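# Move skirt from hanger into basket, rehang hanger

## Task

Remove the skirt from its hanger and set it down inside the basket, lowering it rather than releasing it from above the rim. If the skirt, or a third of it or more, falls in from above the rim, the task can fail, even when one gripper still holds some of it. The whole skirt must end up in the basket, since cloth hanging out over the rim lowers the result. Put the hanger back on the rail, and leave the rack standing upright at the end.

## Robot and tools

ROBOT. There are two arms, left_arm and right_arm, each with six joints and a gripper. Their order is fixed: waist, shoulder, elbow, wrist pitch, wrist yaw, wrist roll. Stated joint ranges in radians are waist -2.618..3.054, shoulder 0.000..3.142, elbow 0.000..3.142, wrist pitch -1.571..1.571, wrist yaw -1.571..1.571 and wrist roll -2.094..2.094. A joint's true end can sit up to 0.059 rad either side of these. A call is refused if a target lies over 0.059 rad beyond an end and also farther out than that joint's last reported angle. A target past the real end is clipped there, and the result then reports "joint sent to its limit".

FRAMES. The scene frame has its origin at table-top height, halfway between the two nominal bases. +x points out over the table, +z points up, and left_arm is on the +y side; image left/right has nothing to do with this. Calibrated bases: left_arm at (-0.032, +0.234, +0.016) m and right_arm at (+0.035, -0.365, +0.026) m, both turned very slightly about z. Each gripper's end_effector_position (m) and end_effector_quat_wxyz are given in that arm's own base frame. The fixed cameras and the table use the scene frame. The position is the point between the finger pads, about 1 cm behind the tips. The fingers point along the gripper's +z and close along its y. Reported poses can be a few cm off, more so at long reach.

A ROW is 14 plain numbers, always all 14 even if only one arm moves. The first 7 are left_arm's six absolute joint target angles (rad), then its opening. The last 7 are the same for right_arm. Opening runs from -1 (closed) to +1 (fully open). To keep a gripper unchanged, repeat its current command, because 0 is itself a command.

execute_actions(actions, cameras): actions is a list of actions. Each action is a table of up to 15 rows, one per 1/30 s control step. If you give fewer rows, the last one is held for the remaining steps. Each step, a joint's target is kept within a lead of its measured angle: 0.339 rad for waist, shoulder and elbow, 2.2 for the wrist joints. If a row would put a gripper over 200 mm from where it is, that arm's targets are scaled back. Images come only when actions is empty or cameras names them. cameras takes names, ["all"] or []; an unknown name invalidates the call.

move(target, speed, blend, opening_speed, grip_force, blocking, cameras): target is one 14-number row or a list of up to 15 rows of absolute joint angles. All joints of both arms move in step along a path, so the gripper traces a curve. speed is in rad/s (0.01..12.57, default 0.5) for the joint with farthest to go; give one value, or one per target. blend (rad) rounds the corners at intermediate targets; the default 0 stops at each one. opening_speed (per second on the -1..1 scale, at least 0.2) makes the fingers close or open gradually. grip_force sets the limit per finger pad, 10..50 N, as one value or one per arm. It stays until you change it, and low values close slowly. blocking=false returns after about 0.5 s while the motion continues, and a new move takes over from the running one. Paths last at least 0.5 s and are cut off after 10 s. They do not avoid obstacles or the other arm. The result ends with a "move:" line: done, off_target (at rest with a joint more than 0.035 rad from target), moving, held, or fault, plus limits=held if steps were withheld.

wait(seconds 0..10): the arms keep their last command, and any running move carries on. stop(): brakes a running move, which needs some distance. zoom_image(camera, region): region is [x0, y0, x1, y1] in pixels of that camera's latest image, at most 504 wide and 504 high. finished_scene(scene): closes the scene, with scene set to its number. It cannot be undone.

CAMERAS: cam_head_left, cam_head_right, cam_high, cam_low, cam_left_wrist and cam_right_wrist, all 672x504. Their calibrations are given, but fixed cameras may have shifted slightly, and wrist images can lag while the arm moves.

RESULTS. Joint positions and Joint velocities list each arm's six joints (rad, rad/s) and then the pad gap (m; 0.094 fully open). Joint targets shows what the joints are being driven toward now. Tool commands shows each gripper's current command. grip_measured uses the opening scale and reads up to about 2.5 mm wide when empty. Joint torques include the arm's own weight; joints 1-3 wrap at ±28 N m. Step readings appear only for execute_actions. "joint command not followed" means the clearance check changed or withheld some targets. Motor temperatures: MOTOR HOT appears at 75 °C. At 90 °C the arm folds and stays idle. At 100 °C it goes limp.

GRIPPING. Commands between -1 and +1 drive the fingers to that grip_measured reading. Squeeze force builds about 1 N per 0.001 below first touch, then jumps to the full limit (about 50-64 N) near 20 N. For cloth, close slowly. To release, command well above grip_measured.

AVOID: dropping the skirt from above the rim, letting go of moving items, hard hits on the rack, rail, basket or table, any contact between the two arms or one gripper closing on the other's fingers, knocking the rack over, and anything leaving the table. Long holds or stretched, blocked poses heat motors. Loose objects may sometimes get a small push.

Each tool is called after "Request:" by a JSON object that holds its "op" and its "data", one argument or row to a line.

## Session

Request:
{"op": "execute_actions", "data": {
  "actions": []
}}

Scene clock: 0.00 s.
left_arm: end_effector_position=(+0.2451, -0.2393, +0.4719) grip_measured=-0.842 end_effector_quat_wxyz=(+0.521, +0.278, +0.787, -0.179) | right_arm: end_effector_position=(+0.3838, +0.0010, +0.4071) grip_measured=+1.000 end_effector_quat_wxyz=(+0.707, +0.000, +0.707, +0.000)
Joint positions: left_arm=[-0.875 1.323 1.974 -1.062 -0.188 -0.072 0.007] | right_arm=[0 1.047 1.047 0 0 0 0.094]
Joint velocities: within noise
Joint torques (N m): no reading
Motor temperatures (°C): left_arm=[26 27 30 30 23 26 24] | right_arm=[27 24 30 26 23 24 25]
Heat: left arm: 30 °C; right arm: 30 °C.
Joint targets: left_arm=[-0.875 1.315 1.986 -1.023 -0.190 -0.073] | right_arm=[0.000 1.040 1.058 0.004 0.000 0.000]
Tool commands: left_gripper/opening=-1.0 right_gripper/opening=+1.0
camera_calibration:
cam_left_wrist: T_world_to_cam=[[-0.626239, -0.779604, -0.00642835, -0.029052], [-0.584981, 0.475321, -0.657166, 0.6028], [0.515385, -0.407783, -0.753718, 0.217845], [0, 0, 0, 1]] pos_world=[0.222159, -0.220339, 0.560147]

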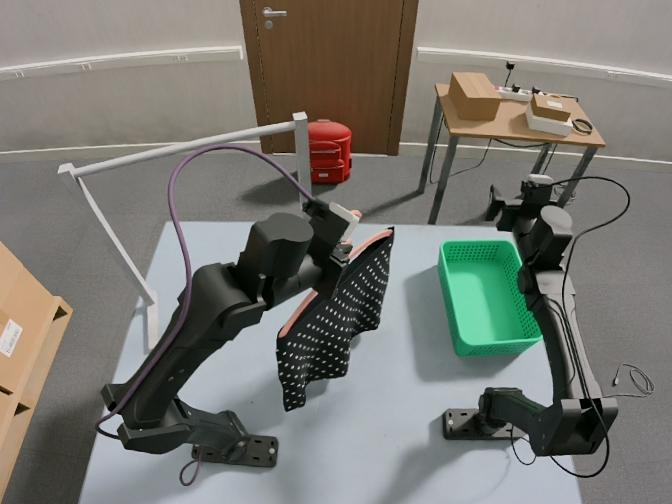

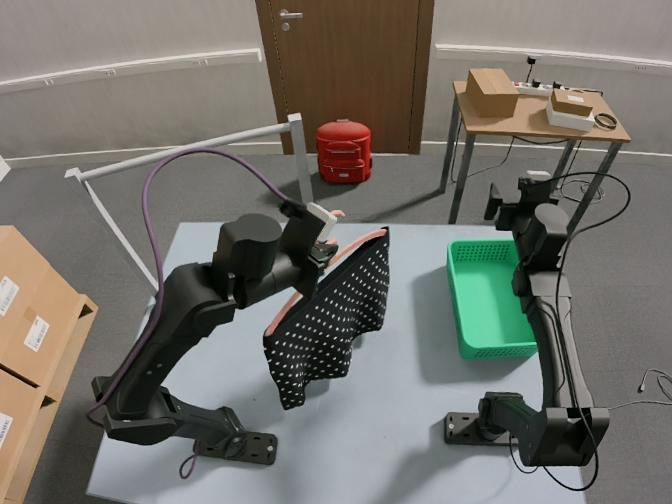

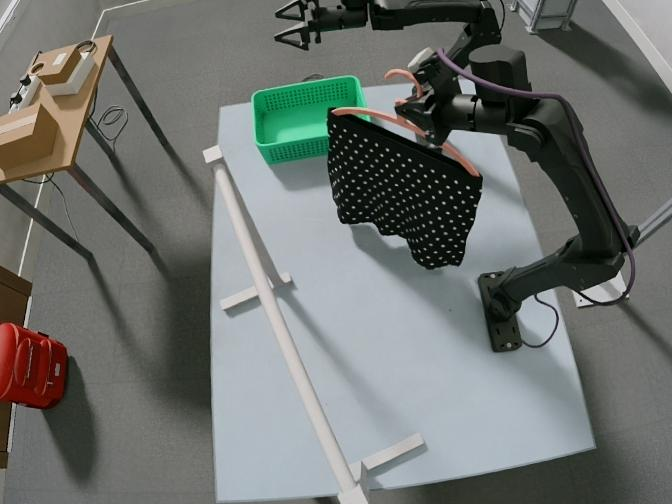

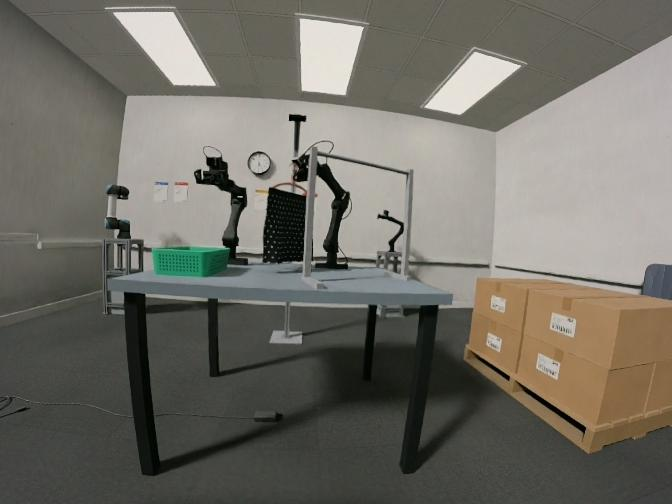

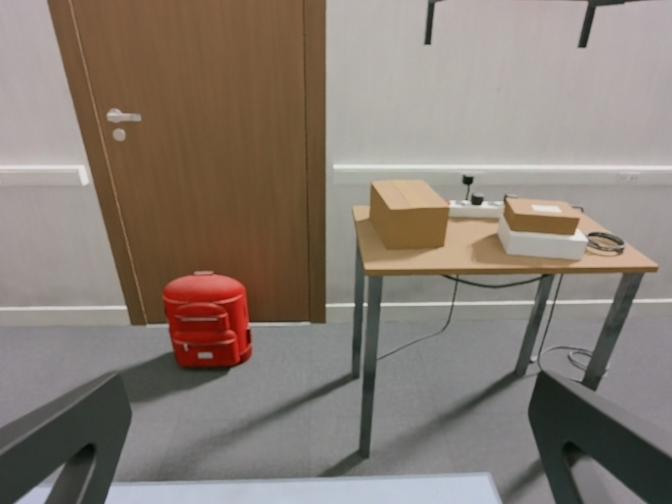

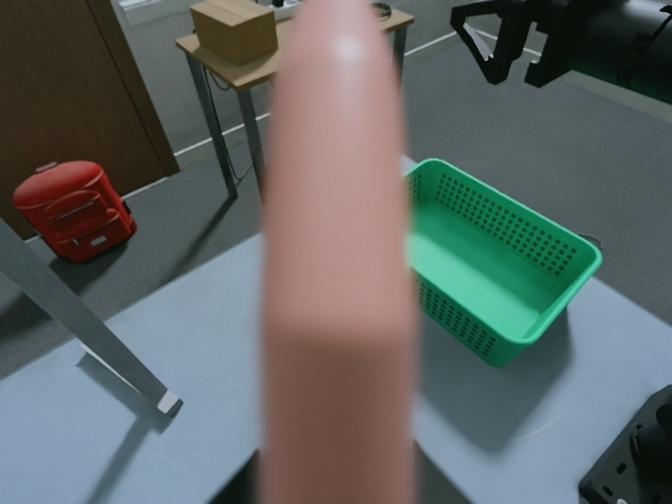

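Request:
{"op": "move", "data": {
  "target": [
    [-0.15, 1.4233, 2.0549, -1.427, 1.002, 0.71, -1.0, -0.2, 1.284, 0.612, 0.663, -1.484, 0, 1.0],
    [-0.15, 1.4233, 2.0549, -1.427, 1.002, 0.71, -1.0, 0.26, 1.284, 0.612, 0.663, -1.475, 0, 1.0]
  ],
  "speed": 0.7,
  "blend": [0.05,0],
  "cameras": ["cam_head_left","cam_head_right","cam_high","cam_left_wrist"]
}}

Request:
{"op": "zoom_image", "data": {
  "camera": "cam_head_left",
  "region": [200, 200, 460, 400]
}}

Scene clock: 10.03 s.
left_arm: end_effector_position=(+0.2392, -0.1860, +0.4382) grip_measured=-0.842 end_effector_quat_wxyz=(+0.423, +0.496, +0.683, -0.328) | right_arm: end_effector_position=(+0.2090, +0.2410, +0.2698) grip_measured=+1.000 end_effector_quat_wxyz=(-0.459, +0.537, -0.460, -0.538)
Joint positions: left_arm=[-0.156 1.42 2.019 -1.436 0.959 0.706 0.007] | right_arm=[0.255 1.278 0.624 0.651 -1.471 0 0.094]
Joint torques (N m): left_arm=[0.57 -3.38 8.7 1.46 0.72 0] | right_arm=[0.51 -3.74 5.27 1.31 -0.05 0]
Heat: left arm: 33 °C; right arm: 31 °C.
Joint targets: left_arm=[-0.150 1.423 2.055 -1.427 1.002 0.710] | right_arm=[0.260 1.284 0.612 0.663 -1.475 0.000]
move: off_target (left_arm); left_arm: the wrist yaw is farthest, 0.043 rad from its target
camera_calibration:
cam_left_wrist: T_world_to_cam=[[-0.956645, -0.289696, 0.0300947, 0.16277], [-0.243558, 0.739036, -0.628097, 0.506409], [0.159716, -0.608196, -0.777553, 0.275455], [0, 0, 0, 1]] pos_world=[0.235058, -0.15957, 0.527356]
Images, in order (width x height): cam_head_left 672x504, cam_head_right 672x504, cam_high 672x504, cam_left_wrist 672x504.

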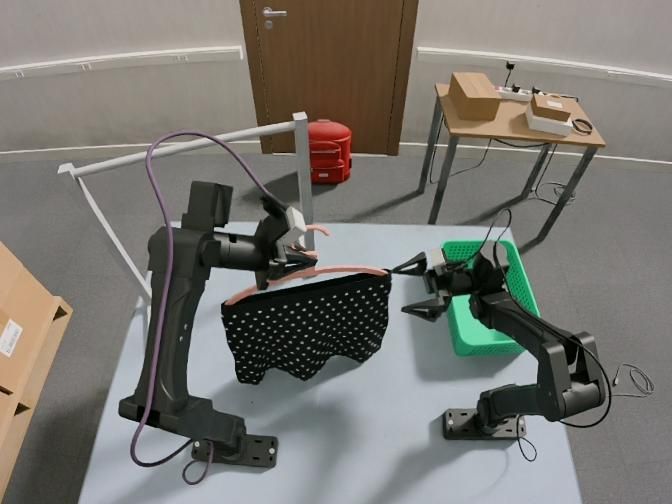

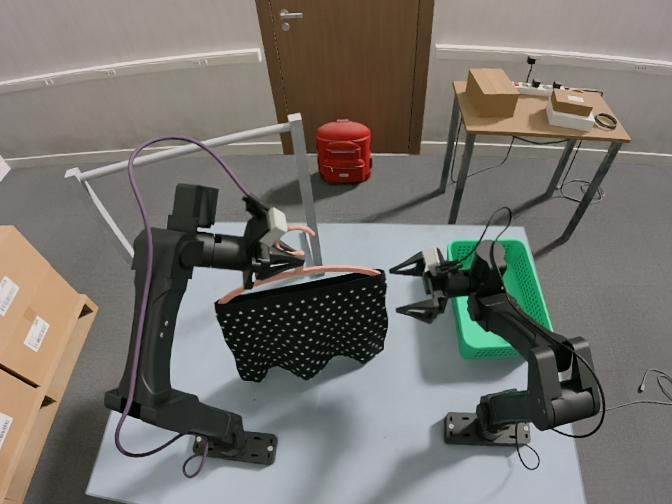

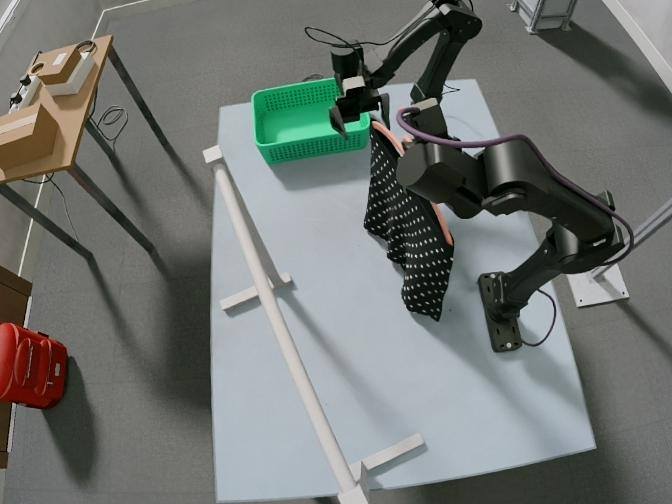

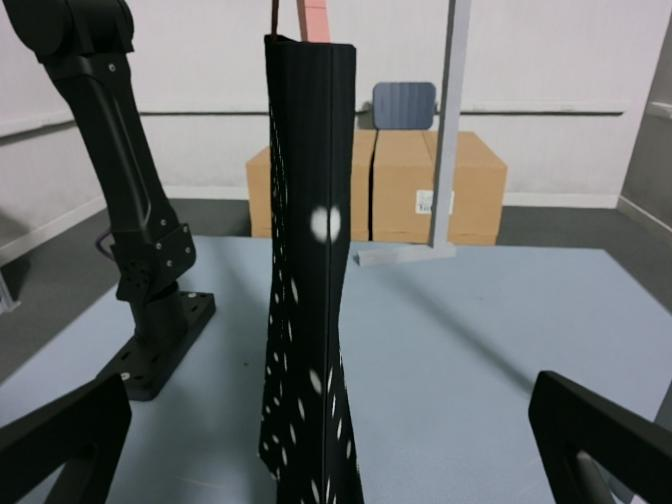

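Scaled by 1.938.

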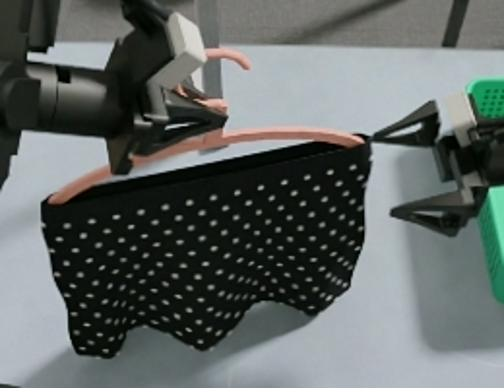

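Request:
{"op": "move", "data": {
  "target": [
    [-0.15, 1.4233, 2.0549, -1.427, 1.002, 0.71, -1.0, 0.473, 1.337, 0.649, 0.679, -1.26, 0, 1.0],
    [-0.15, 1.4233, 2.0549, -1.427, 1.002, 0.71, -1.0, 0.473, 1.337, 0.649, 0.679, -1.26, 0, -1.0],
    [-0.127, 1.3358, 1.80, -0.75, 1.19, 0.1, -1.0, 0.473, 1.473, 0.521, 0.943, -1.26, 0, -1.0]
  ],
  "speed": [0.4,0.4,0.25],
  "opening_speed": 2.5,
  "cameras": ["cam_head_left","cam_head_right","cam_high","cam_left_wrist"]
}}

Request:
{"op": "zoom_image", "data": {
  "camera": "cam_head_left",
  "region": [200, 200, 460, 400]
}}

Scene clock: 21.03 s.
left_arm: end_effector_position=(+0.2649, -0.2024, +0.4962) grip_measured=-0.842 end_effector_quat_wxyz=(+0.486, +0.405, +0.628, -0.453) | right_arm: end_effector_position=(+0.2012, +0.2948, +0.2204) grip_measured=-0.973 end_effector_quat_wxyz=(-0.460, +0.536, -0.461, -0.537)
Joint positions: left_arm=[-0.134 1.352 1.811 -0.765 1.172 0.105 0.007] | right_arm=[0.468 1.463 0.533 0.929 -1.255 0 0.001]
Joint torques (N m): left_arm=[0.72 -5.12 5.48 1.74 0.31 -0.1] | right_arm=[0.4 -4.51 4.74 1.49 -0.08 -0.04]
Heat: left arm: 34 °C; right arm: 31 °C.
Joint targets: left_arm=[-0.127 1.336 1.800 -0.750 1.190 0.100] | right_arm=[0.473 1.473 0.521 0.943 -1.260 0.000]
move: done
camera_calibration:
cam_left_wrist: T_world_to_cam=[[-0.94955, -0.258457, 0.177636, 0.112095], [-0.285926, 0.480746, -0.828933, 0.619932], [0.128846, -0.837904, -0.530392, 0.145571], [0, 0, 0, 1]] pos_world=[0.264938, -0.147083, 0.571179]
Images, in order (width x height): cam_head_left 672x504, cam_head_right 672x504, cam_high 672x504, cam_left_wrist 672x504.

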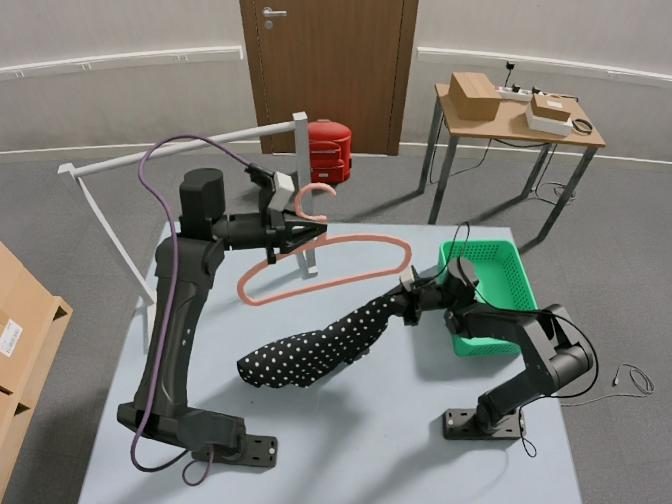

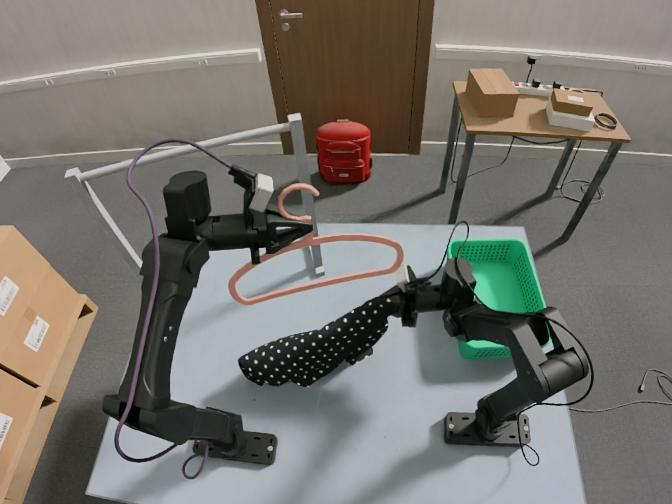

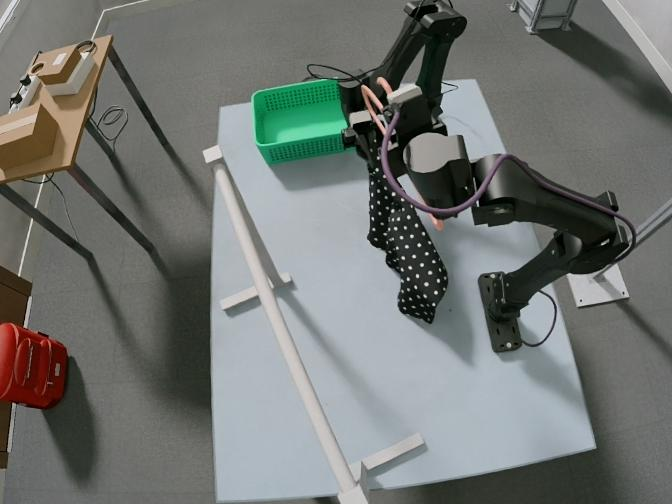

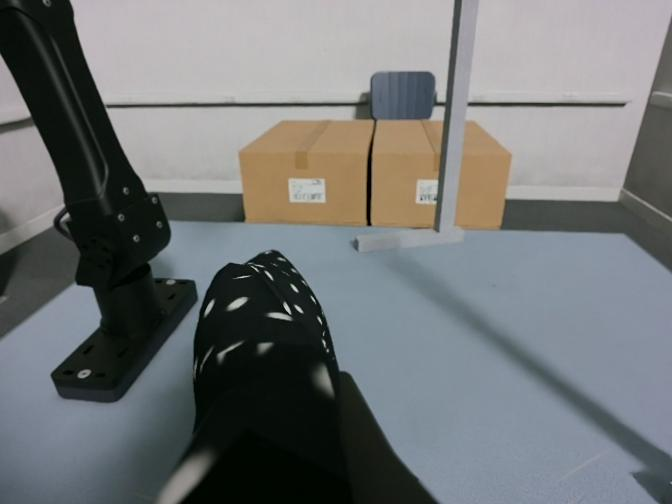

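Scaled by 1.938.

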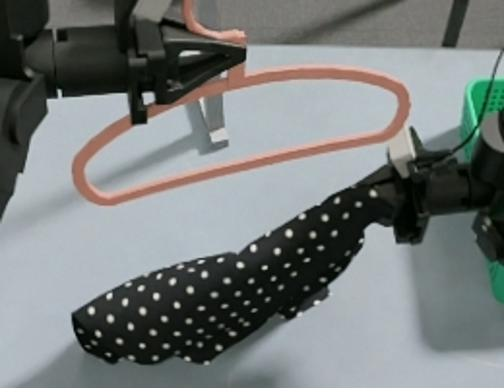

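Request:
{"op": "move", "data": {
  "target": [
    [-0.13, 0.885, 1.51, -0.73, 1.195, 0.115, -1.0, 0.0, 1.473, 0.521, 0.943, -1.26, 0.0, -1.0],
    [-0.2, 0.885, 1.51, -0.73, -0.535, -0.11, -1.0, 0.0, 1.19, 1.51, -0.32, -1.2, 0.0, -1.0],
    [-0.2, 1.237, 1.85, -0.835, -0.545, -0.121, -1.0, -0.1, 1.415, 2.393, -1.32, 0.0, 0.0, -1.0]
  ],
  "speed": [0.6,0.75,0.7],
  "blend": [0.05,0.05,0],
  "cameras": ["all"]
}}

Request:
{"op": "zoom_image", "data": {
  "camera": "cam_high",
  "region": [220, 170, 470, 370]
}}

Scene clock: 34.73 s.
left_arm: end_effector_position=(+0.3351, +0.0286, +0.4944) grip_measured=-0.842 end_effector_quat_wxyz=(+0.613, -0.130, +0.770, +0.115) | right_arm: end_effector_position=(+0.3022, -0.0256, +0.5182) grip_measured=-0.973 end_effector_quat_wxyz=(+0.556, +0.036, +0.830, -0.023)
Joint positions: left_arm=[-0.194 1.235 1.815 -0.839 -0.532 -0.116 0.007] | right_arm=[-0.092 1.413 2.367 -1.345 -0.007 0 0.001]
Joint torques (N m): left_arm=[-0.57 -2.43 9.31 1.95 -0.22 -0.11] | right_arm=[-0.68 -2.4 6.02 2.01 0.08 0.04]
Motor temperatures (°C): left_arm=[26 27 33 35 24 26 25] | right_arm=[27 25 31 30 23 24 26]
Heat: left arm: 35 °C; right arm: 31 °C.
Joint targets: left_arm=[-0.200 1.237 1.850 -0.835 -0.545 -0.121] | right_arm=[-0.100 1.415 2.393 -1.320 0.000 0.000]
move: done
camera_calibration:
cam_left_wrist: T_world_to_cam=[[0.339704, -0.940386, -0.0165665, -0.0777164], [-0.590755, -0.199632, -0.781764, 0.625713], [0.731853, 0.275355, -0.623354, 0.14119], [0, 0, 0, 1]] pos_world=[0.292713, 0.0129511, 0.575884]
cam_right_wrist: T_world_to_cam=[[-0.0709111, -0.997466, 0.00581498, -0.00862323], [-0.745664, 0.0491363, -0.664508, 0.606503], [0.662538, -0.051457, -0.747259, 0.277434], [0, 0, 0, 1]] pos_world=[0.267825, -0.0241267, 0.610391]

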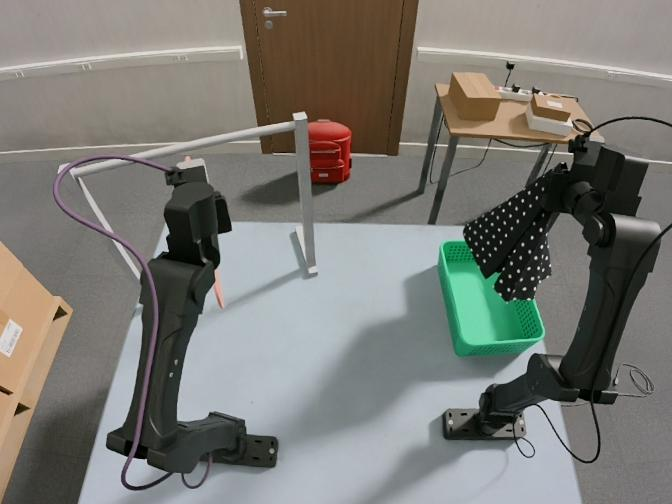

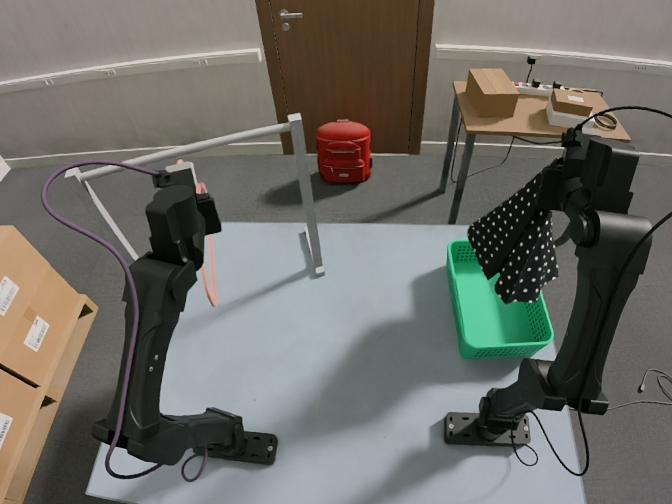

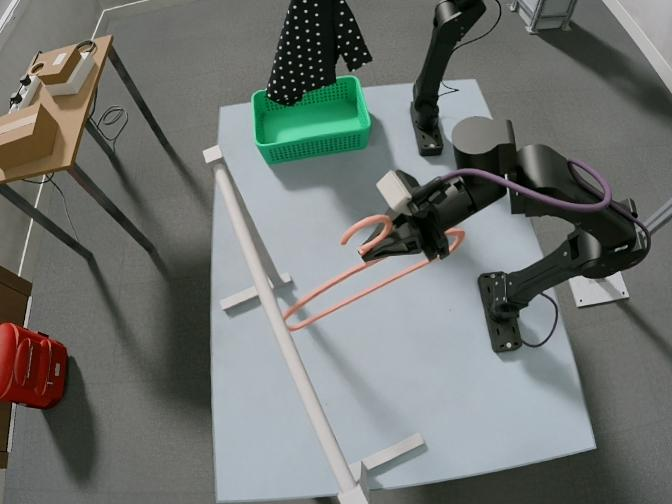

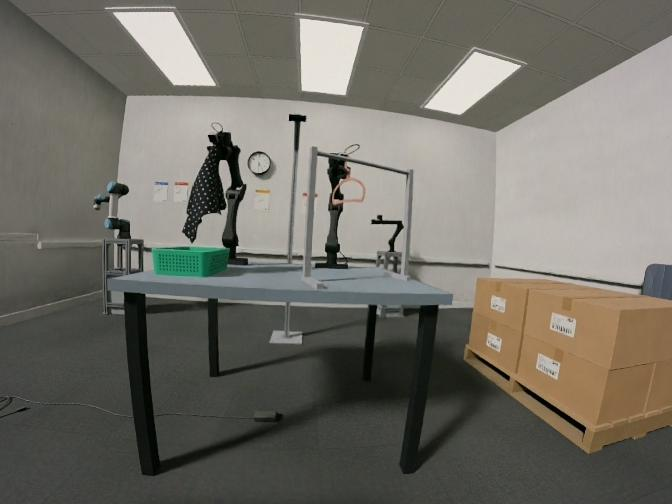

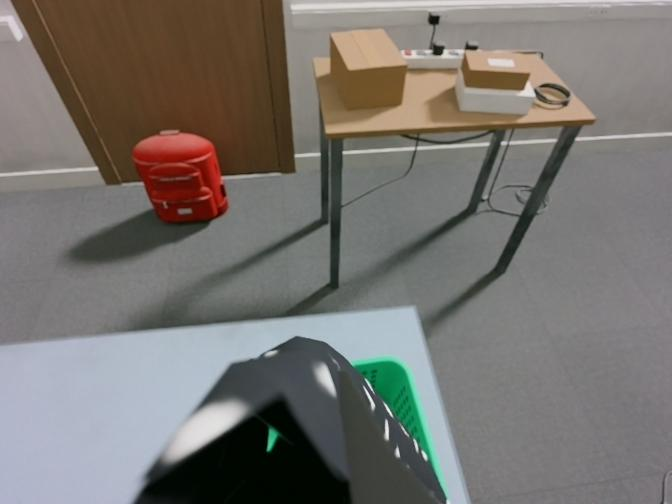

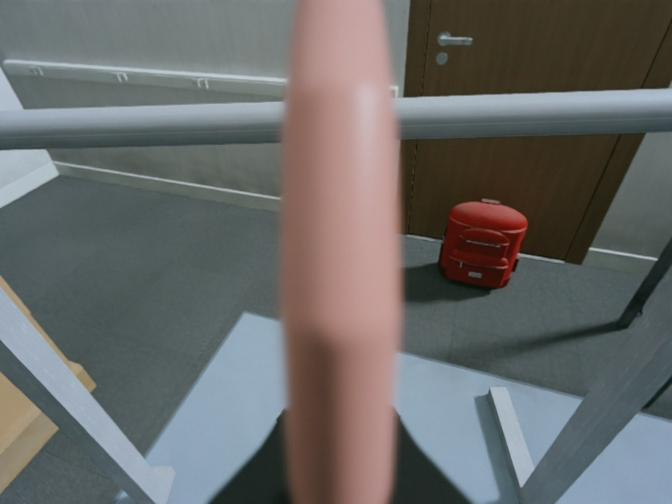

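Scaled by 2.016.

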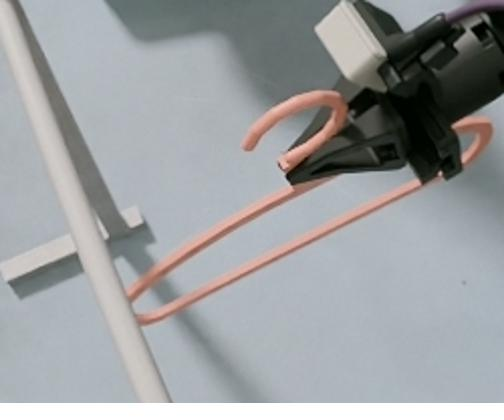

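Request:
{"op": "move", "data": {
  "target": [
    [-0.115, 1.35, 1.94, -0.80, -0.45, -0.1, -1.0, -0.112, 1.262, 1.54, -1.165, 0.0, 0.0, -1.0],
    [-0.03, 1.461, 2.033, -0.775, -0.372, -0.088, -1.0, -0.112, 1.525, 0.95, -0.725, 0.0, 0.0, -1.0]
  ],
  "speed": 0.5,
  "blend": [0.05,0],
  "cameras": ["cam_head_left","cam_high","cam_left_wrist","cam_right_wrist"]
}}

Request:
{"op": "zoom_image", "data": {
  "camera": "cam_high",
  "region": [230, 180, 390, 300]
}}

Request:
{"op": "zoom_image", "data": {
  "camera": "cam_head_left",
  "region": [420, 220, 580, 380]
}}

Scene clock: 48.03 s.
left_arm: end_effector_position=(+0.4004, +0.0533, +0.4986) grip_measured=-0.842 end_effector_quat_wxyz=(+0.609, -0.137, +0.774, +0.110) | right_arm: end_effector_position=(+0.3114, -0.0300, +0.0611) grip_measured=-0.973 end_effector_quat_wxyz=(+0.135, +0.050, +0.990, -0.005)
Joint positions: left_arm=[-0.036 1.454 1.998 -0.799 -0.378 -0.093 0.007] | right_arm=[-0.102 1.52 0.958 -0.738 -0.005 0 0.001]
Joint torques (N m): left_arm=[0.59 -4.19 9.55 2.21 -0.03 0] | right_arm=[-0.79 -5.82 5.41 0.79 0.03 -0.01]
Heat: left arm: 36 °C; right arm: 31 °C.
Joint targets: left_arm=[-0.030 1.461 2.033 -0.775 -0.372 -0.088] | right_arm=[-0.112 1.525 0.950 -0.725 0.000 0.000]
move: done
camera_calibration:
cam_left_wrist: T_world_to_cam=[[0.342651, -0.93946, -0.00234415, -0.0849597], [-0.597199, -0.21589, -0.772493, 0.671291], [0.72522, 0.266095, -0.635019, 0.0980648], [0, 0, 0, 1]] pos_world=[0.358887, 0.0390143, 0.580641]
cam_right_wrist: T_world_to_cam=[[-0.0850355, -0.996319, -0.0108501, -0.00433915], [-0.980278, 0.0817068, 0.179943, 0.332354], [-0.178394, 0.0259376, -0.983617, 0.208125], [0, 0, 0, 1]] pos_world=[0.362558, -0.036877, 0.144863]
Images, in order (width x height): cam_head_left 672x504, cam_high 672x504, cam_left_wrist 672x504, cam_right_wrist 672x504.

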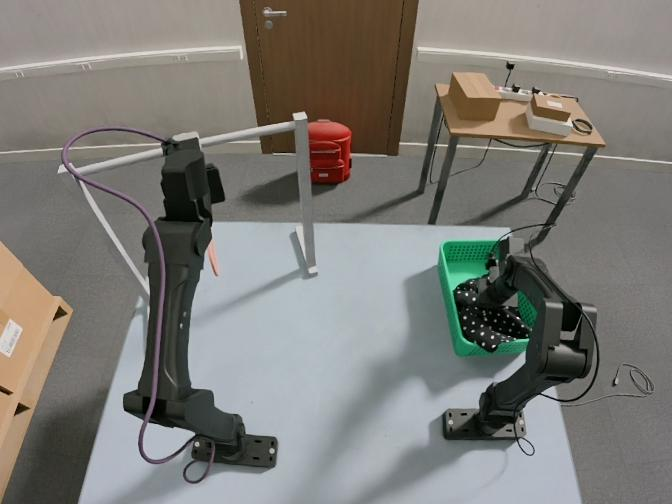

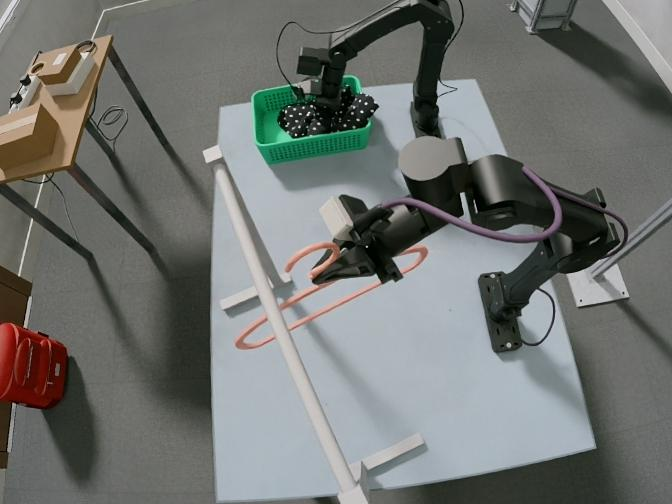

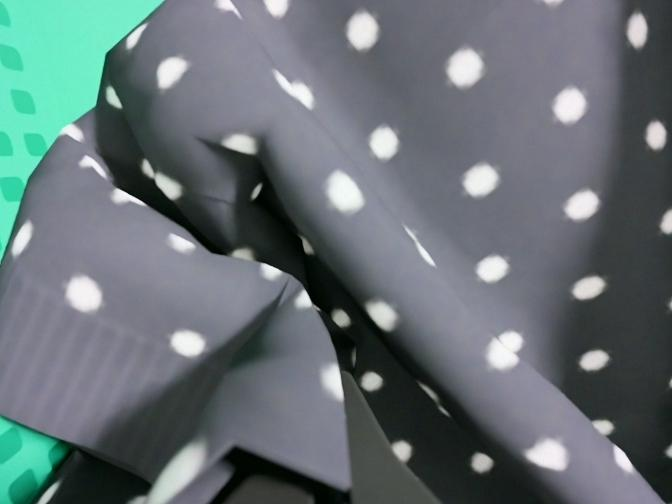

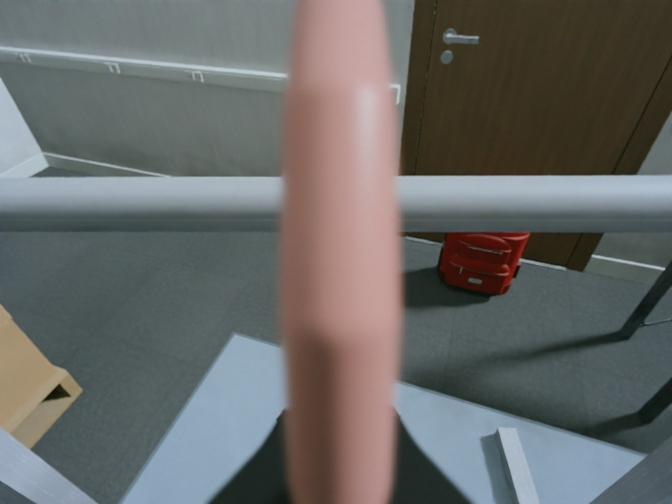

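Scaled by 3.150.

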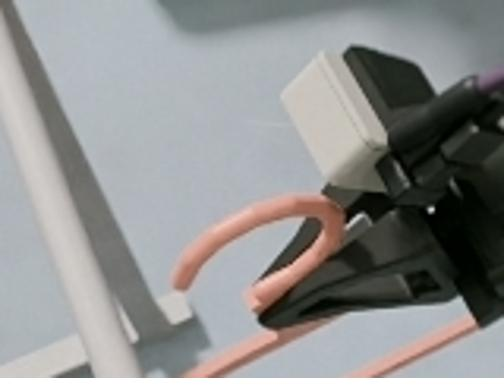

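Scaled by 3.150.

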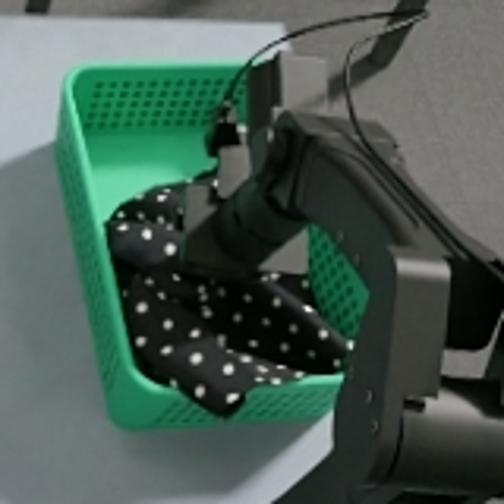

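Request:
{"op": "move", "data": {
  "target": [
    [0.03, 1.574, 2.083, -0.707, -0.314, -0.076, -1.0, -0.112, 1.614, 1.62, -1.2, 0.0, 0.0, -1.0],
    [0.03, 1.574, 2.083, -0.707, -0.314, -0.076, -1.0, -0.112, 1.746, 1.205, -0.757, 0.0, 0.0, -1.0]
  ],
  "speed": 0.45,
  "cameras": ["cam_head_left","cam_high","cam_low","cam_right_wrist"]
}}

Request:
{"op": "zoom_image", "data": {
  "camera": "cam_high",
  "region": [220, 180, 380, 300]
}}

Request:
{"op": "zoom_image", "data": {
  "camera": "cam_head_left",
  "region": [420, 220, 580, 380]
}}

Request:
{"op": "zoom_image", "data": {
  "camera": "cam_low",
  "region": [310, 130, 400, 220]
}}

Scene clock: 61.03 s.
left_arm: end_effector_position=(+0.4404, +0.0683, +0.4893) grip_measured=-0.842 end_effector_quat_wxyz=(+0.609, -0.138, +0.774, +0.109) | right_arm: end_effector_position=(+0.3710, -0.0361, +0.0669) grip_measured=-0.973 end_effector_quat_wxyz=(+0.135, +0.050, +0.990, -0.005)
Joint positions: left_arm=[0.024 1.565 2.047 -0.732 -0.32 -0.081 0.007] | right_arm=[-0.102 1.737 1.214 -0.777 -0.005 0 0.001]
Joint torques (N m): left_arm=[0.65 -5.29 9.88 2.23 -0.01 0.02] | right_arm=[-0.72 -7.62 5.34 0.86 0.01 -0.05]
Heat: left arm: 36 °C; right arm: 32 °C.
Joint targets: left_arm=[0.030 1.574 2.083 -0.707 -0.314 -0.076] | right_arm=[-0.112 1.746 1.205 -0.757 0.000 0.000]
move: off_target (left_arm); left_arm: the elbow is farthest, 0.036 rad from its target
camera_calibration:
cam_right_wrist: T_world_to_cam=[[-0.0850583, -0.996317, -0.0108799, -0.00526305], [-0.980131, 0.0817028, 0.18074, 0.390152], [-0.179185, 0.0260371, -0.983471, 0.224955], [0, 0, 0, 1]] pos_world=[0.422261, -0.0429774, 0.150663]
Images, in order (width x height): cam_head_left 672x504, cam_high 672x504, cam_low 672x504, cam_right_wrist 672x504.

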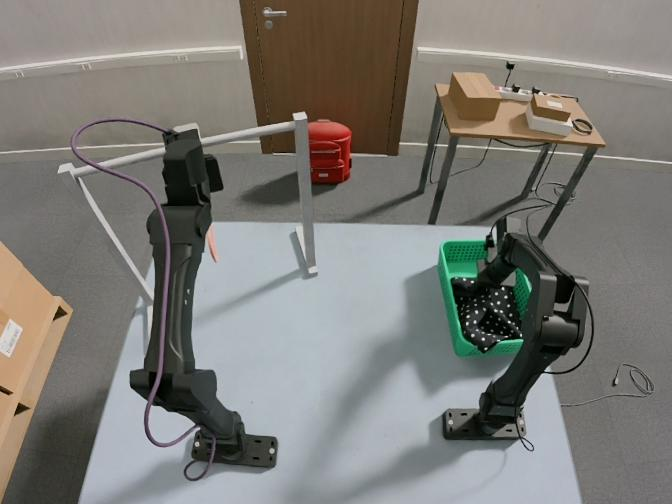

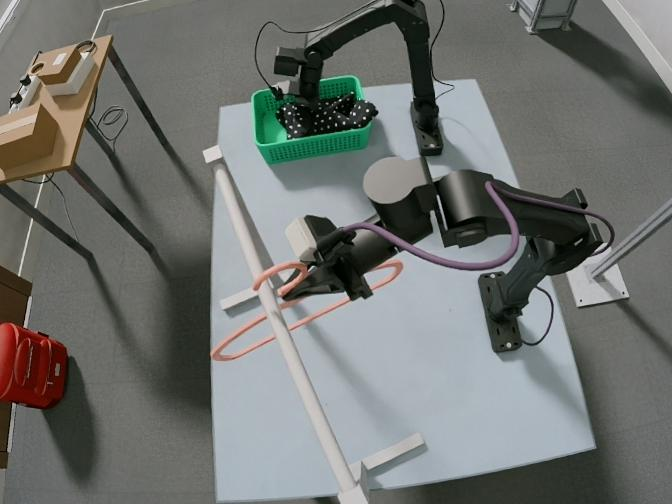

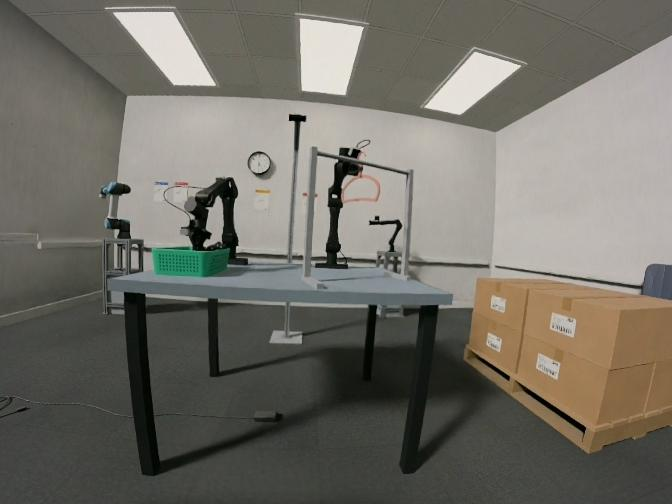

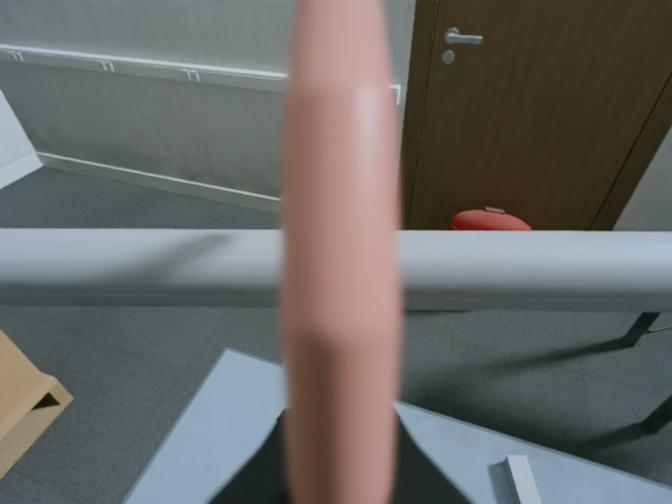

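Scaled by 3.150.

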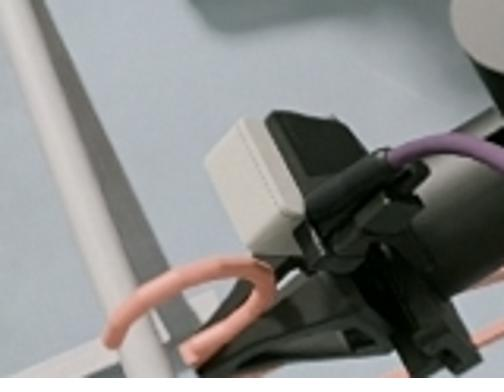

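Scaled by 3.150.

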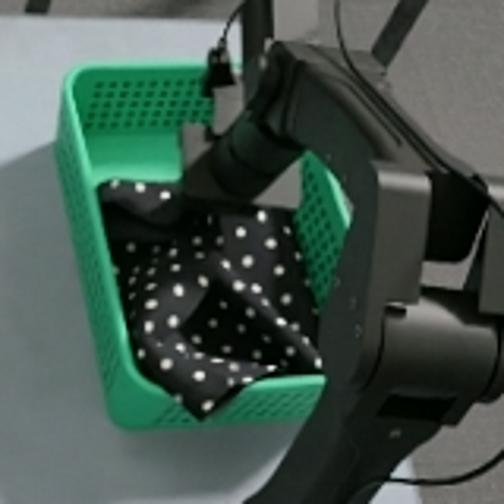

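Scaled by 5.600.

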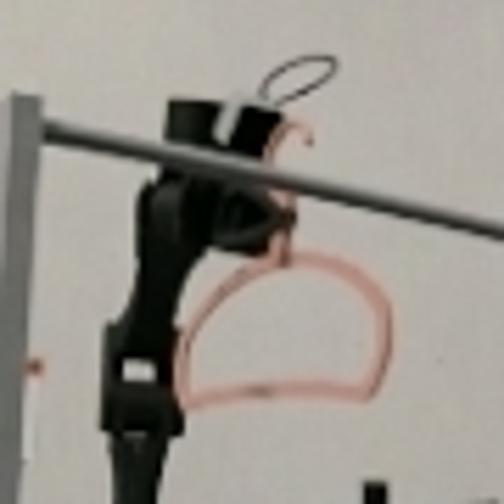

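Request:
{"op": "move", "data": {
  "target": [
    [0.058, 1.615, 2.006, -0.631, -0.287, -0.069, -1.0, -0.112, 1.459, 1.90, -1.315, 0.0, 0.0, -1.0],
    [0.058, 1.600, 1.95, -0.60, -0.287, -0.069, -1.0, -0.112, 1.429, 1.365, -1.03, 0.0, 0.0, -1.0],
    [0.058, 1.53, 1.816, -0.523, -0.287, -0.069, -1.0, -0.112, 1.636, 1.083, -0.742, 0.0, 0.0, -1.0]
  ],
  "speed": [0.45,0.45,0.3],
  "blend": [0.03,0.04,0],
  "cameras": ["cam_head_left","cam_high","cam_low","cam_right_wrist","cam_left_wrist"]
}}

Request:
{"op": "zoom_image", "data": {
  "camera": "cam_high",
  "region": [220, 180, 380, 300]
}}

Request:
{"op": "zoom_image", "data": {
  "camera": "cam_head_left",
  "region": [420, 220, 580, 380]
}}

Request:
{"op": "zoom_image", "data": {
  "camera": "cam_low",
  "region": [310, 130, 400, 220]
}}

Scene clock: 71.20 s.
left_arm: end_effector_position=(+0.4687, +0.0773, +0.4480) grip_measured=-0.842 end_effector_quat_wxyz=(+0.610, -0.138, +0.773, +0.108) | right_arm: end_effector_position=(+0.3434, -0.0335, +0.0672) grip_measured=-0.973 end_effector_quat_wxyz=(+0.138, +0.050, +0.989, -0.005)
Joint positions: left_arm=[0.052 1.558 1.833 -0.519 -0.292 -0.072 0.007] | right_arm=[-0.102 1.629 1.091 -0.756 -0.004 0 0.001]
Joint torques (N m): left_arm=[0.62 -8.95 6.02 1.94 -0.01 0] | right_arm=[-0.83 -6.74 5.39 0.79 0.01 0.04]
Heat: left arm: 37 °C; right arm: 31 °C.
Joint targets: left_arm=[0.058 1.530 1.816 -0.523 -0.287 -0.069] | right_arm=[-0.112 1.636 1.083 -0.742 0.000 0.000]
move: done
camera_calibration:
cam_left_wrist: T_world_to_cam=[[0.342538, -0.939502, 0.00181341, -0.0877711], [-0.593564, -0.217906, -0.774725, 0.677663], [0.728251, 0.264296, -0.632296, 0.00755731], [0, 0, 0, 1]] pos_world=[0.426798, 0.0632084, 0.52994]
cam_right_wrist: T_world_to_cam=[[-0.0852878, -0.996309, -0.00968615, -0.00494297], [-0.981313, 0.0823132, 0.173924, 0.363771], [-0.172485, 0.0243388, -0.984711, 0.217916], [0, 0, 0, 1]] pos_world=[0.394138, -0.0401716, 0.151268]
Images, in order (width x height): cam_head_left 672x504, cam_high 672x504, cam_low 672x504, cam_left_wrist 672x504, cam_right_wrist 672x504.

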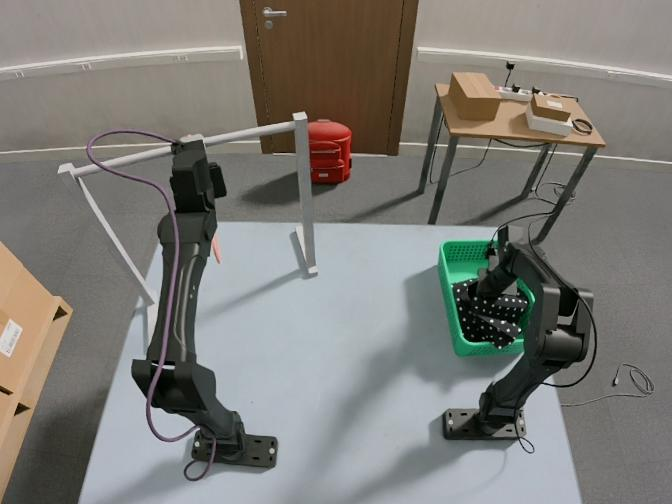

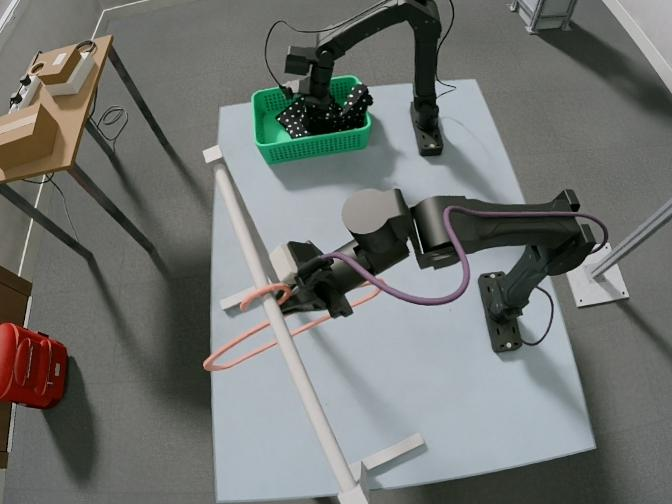

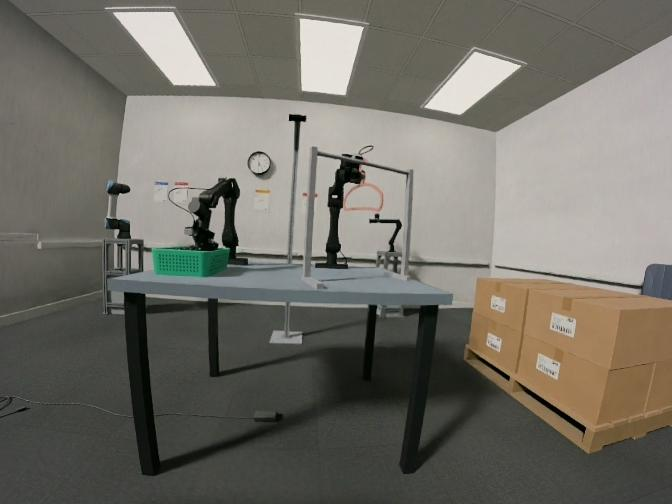

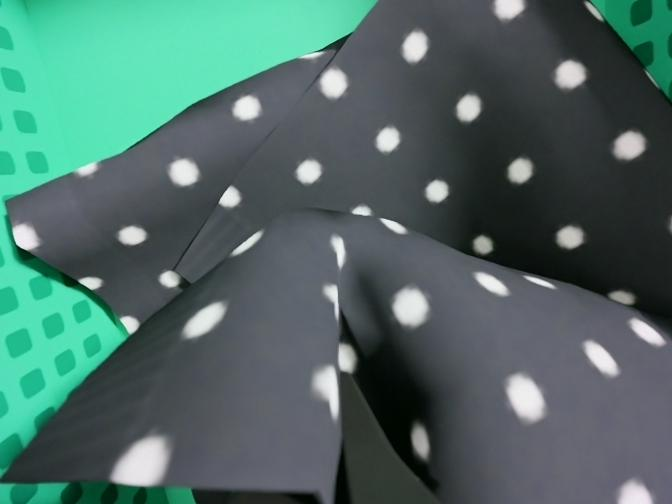

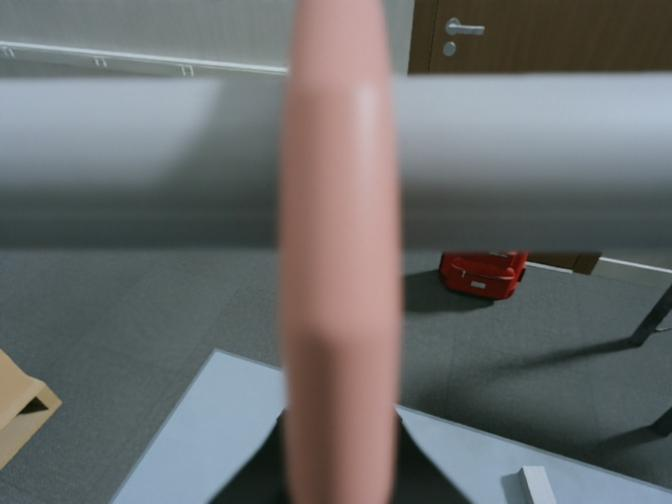

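Scaled by 3.150.

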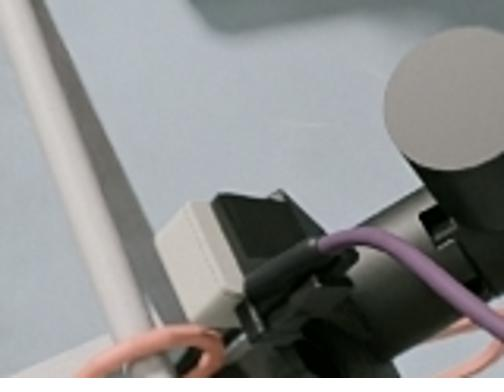

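Scaled by 3.150.

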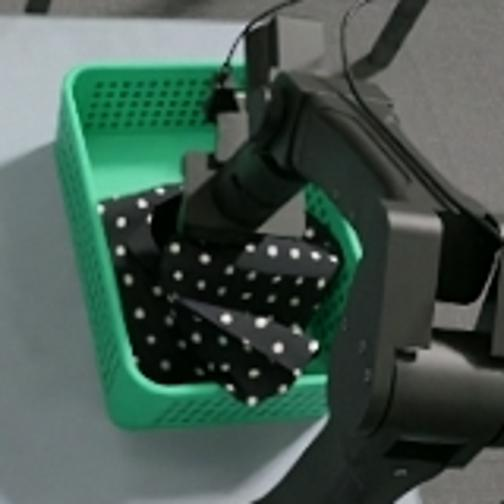

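Scaled by 5.600.

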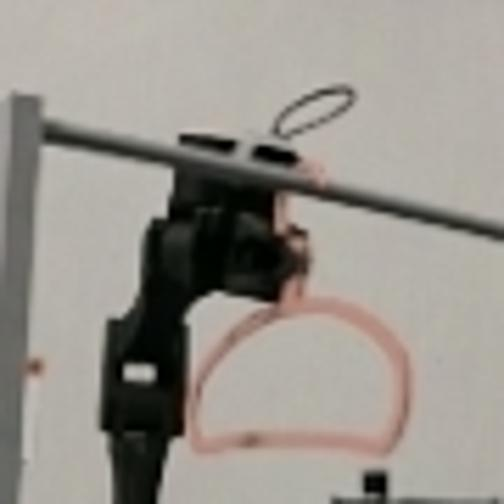

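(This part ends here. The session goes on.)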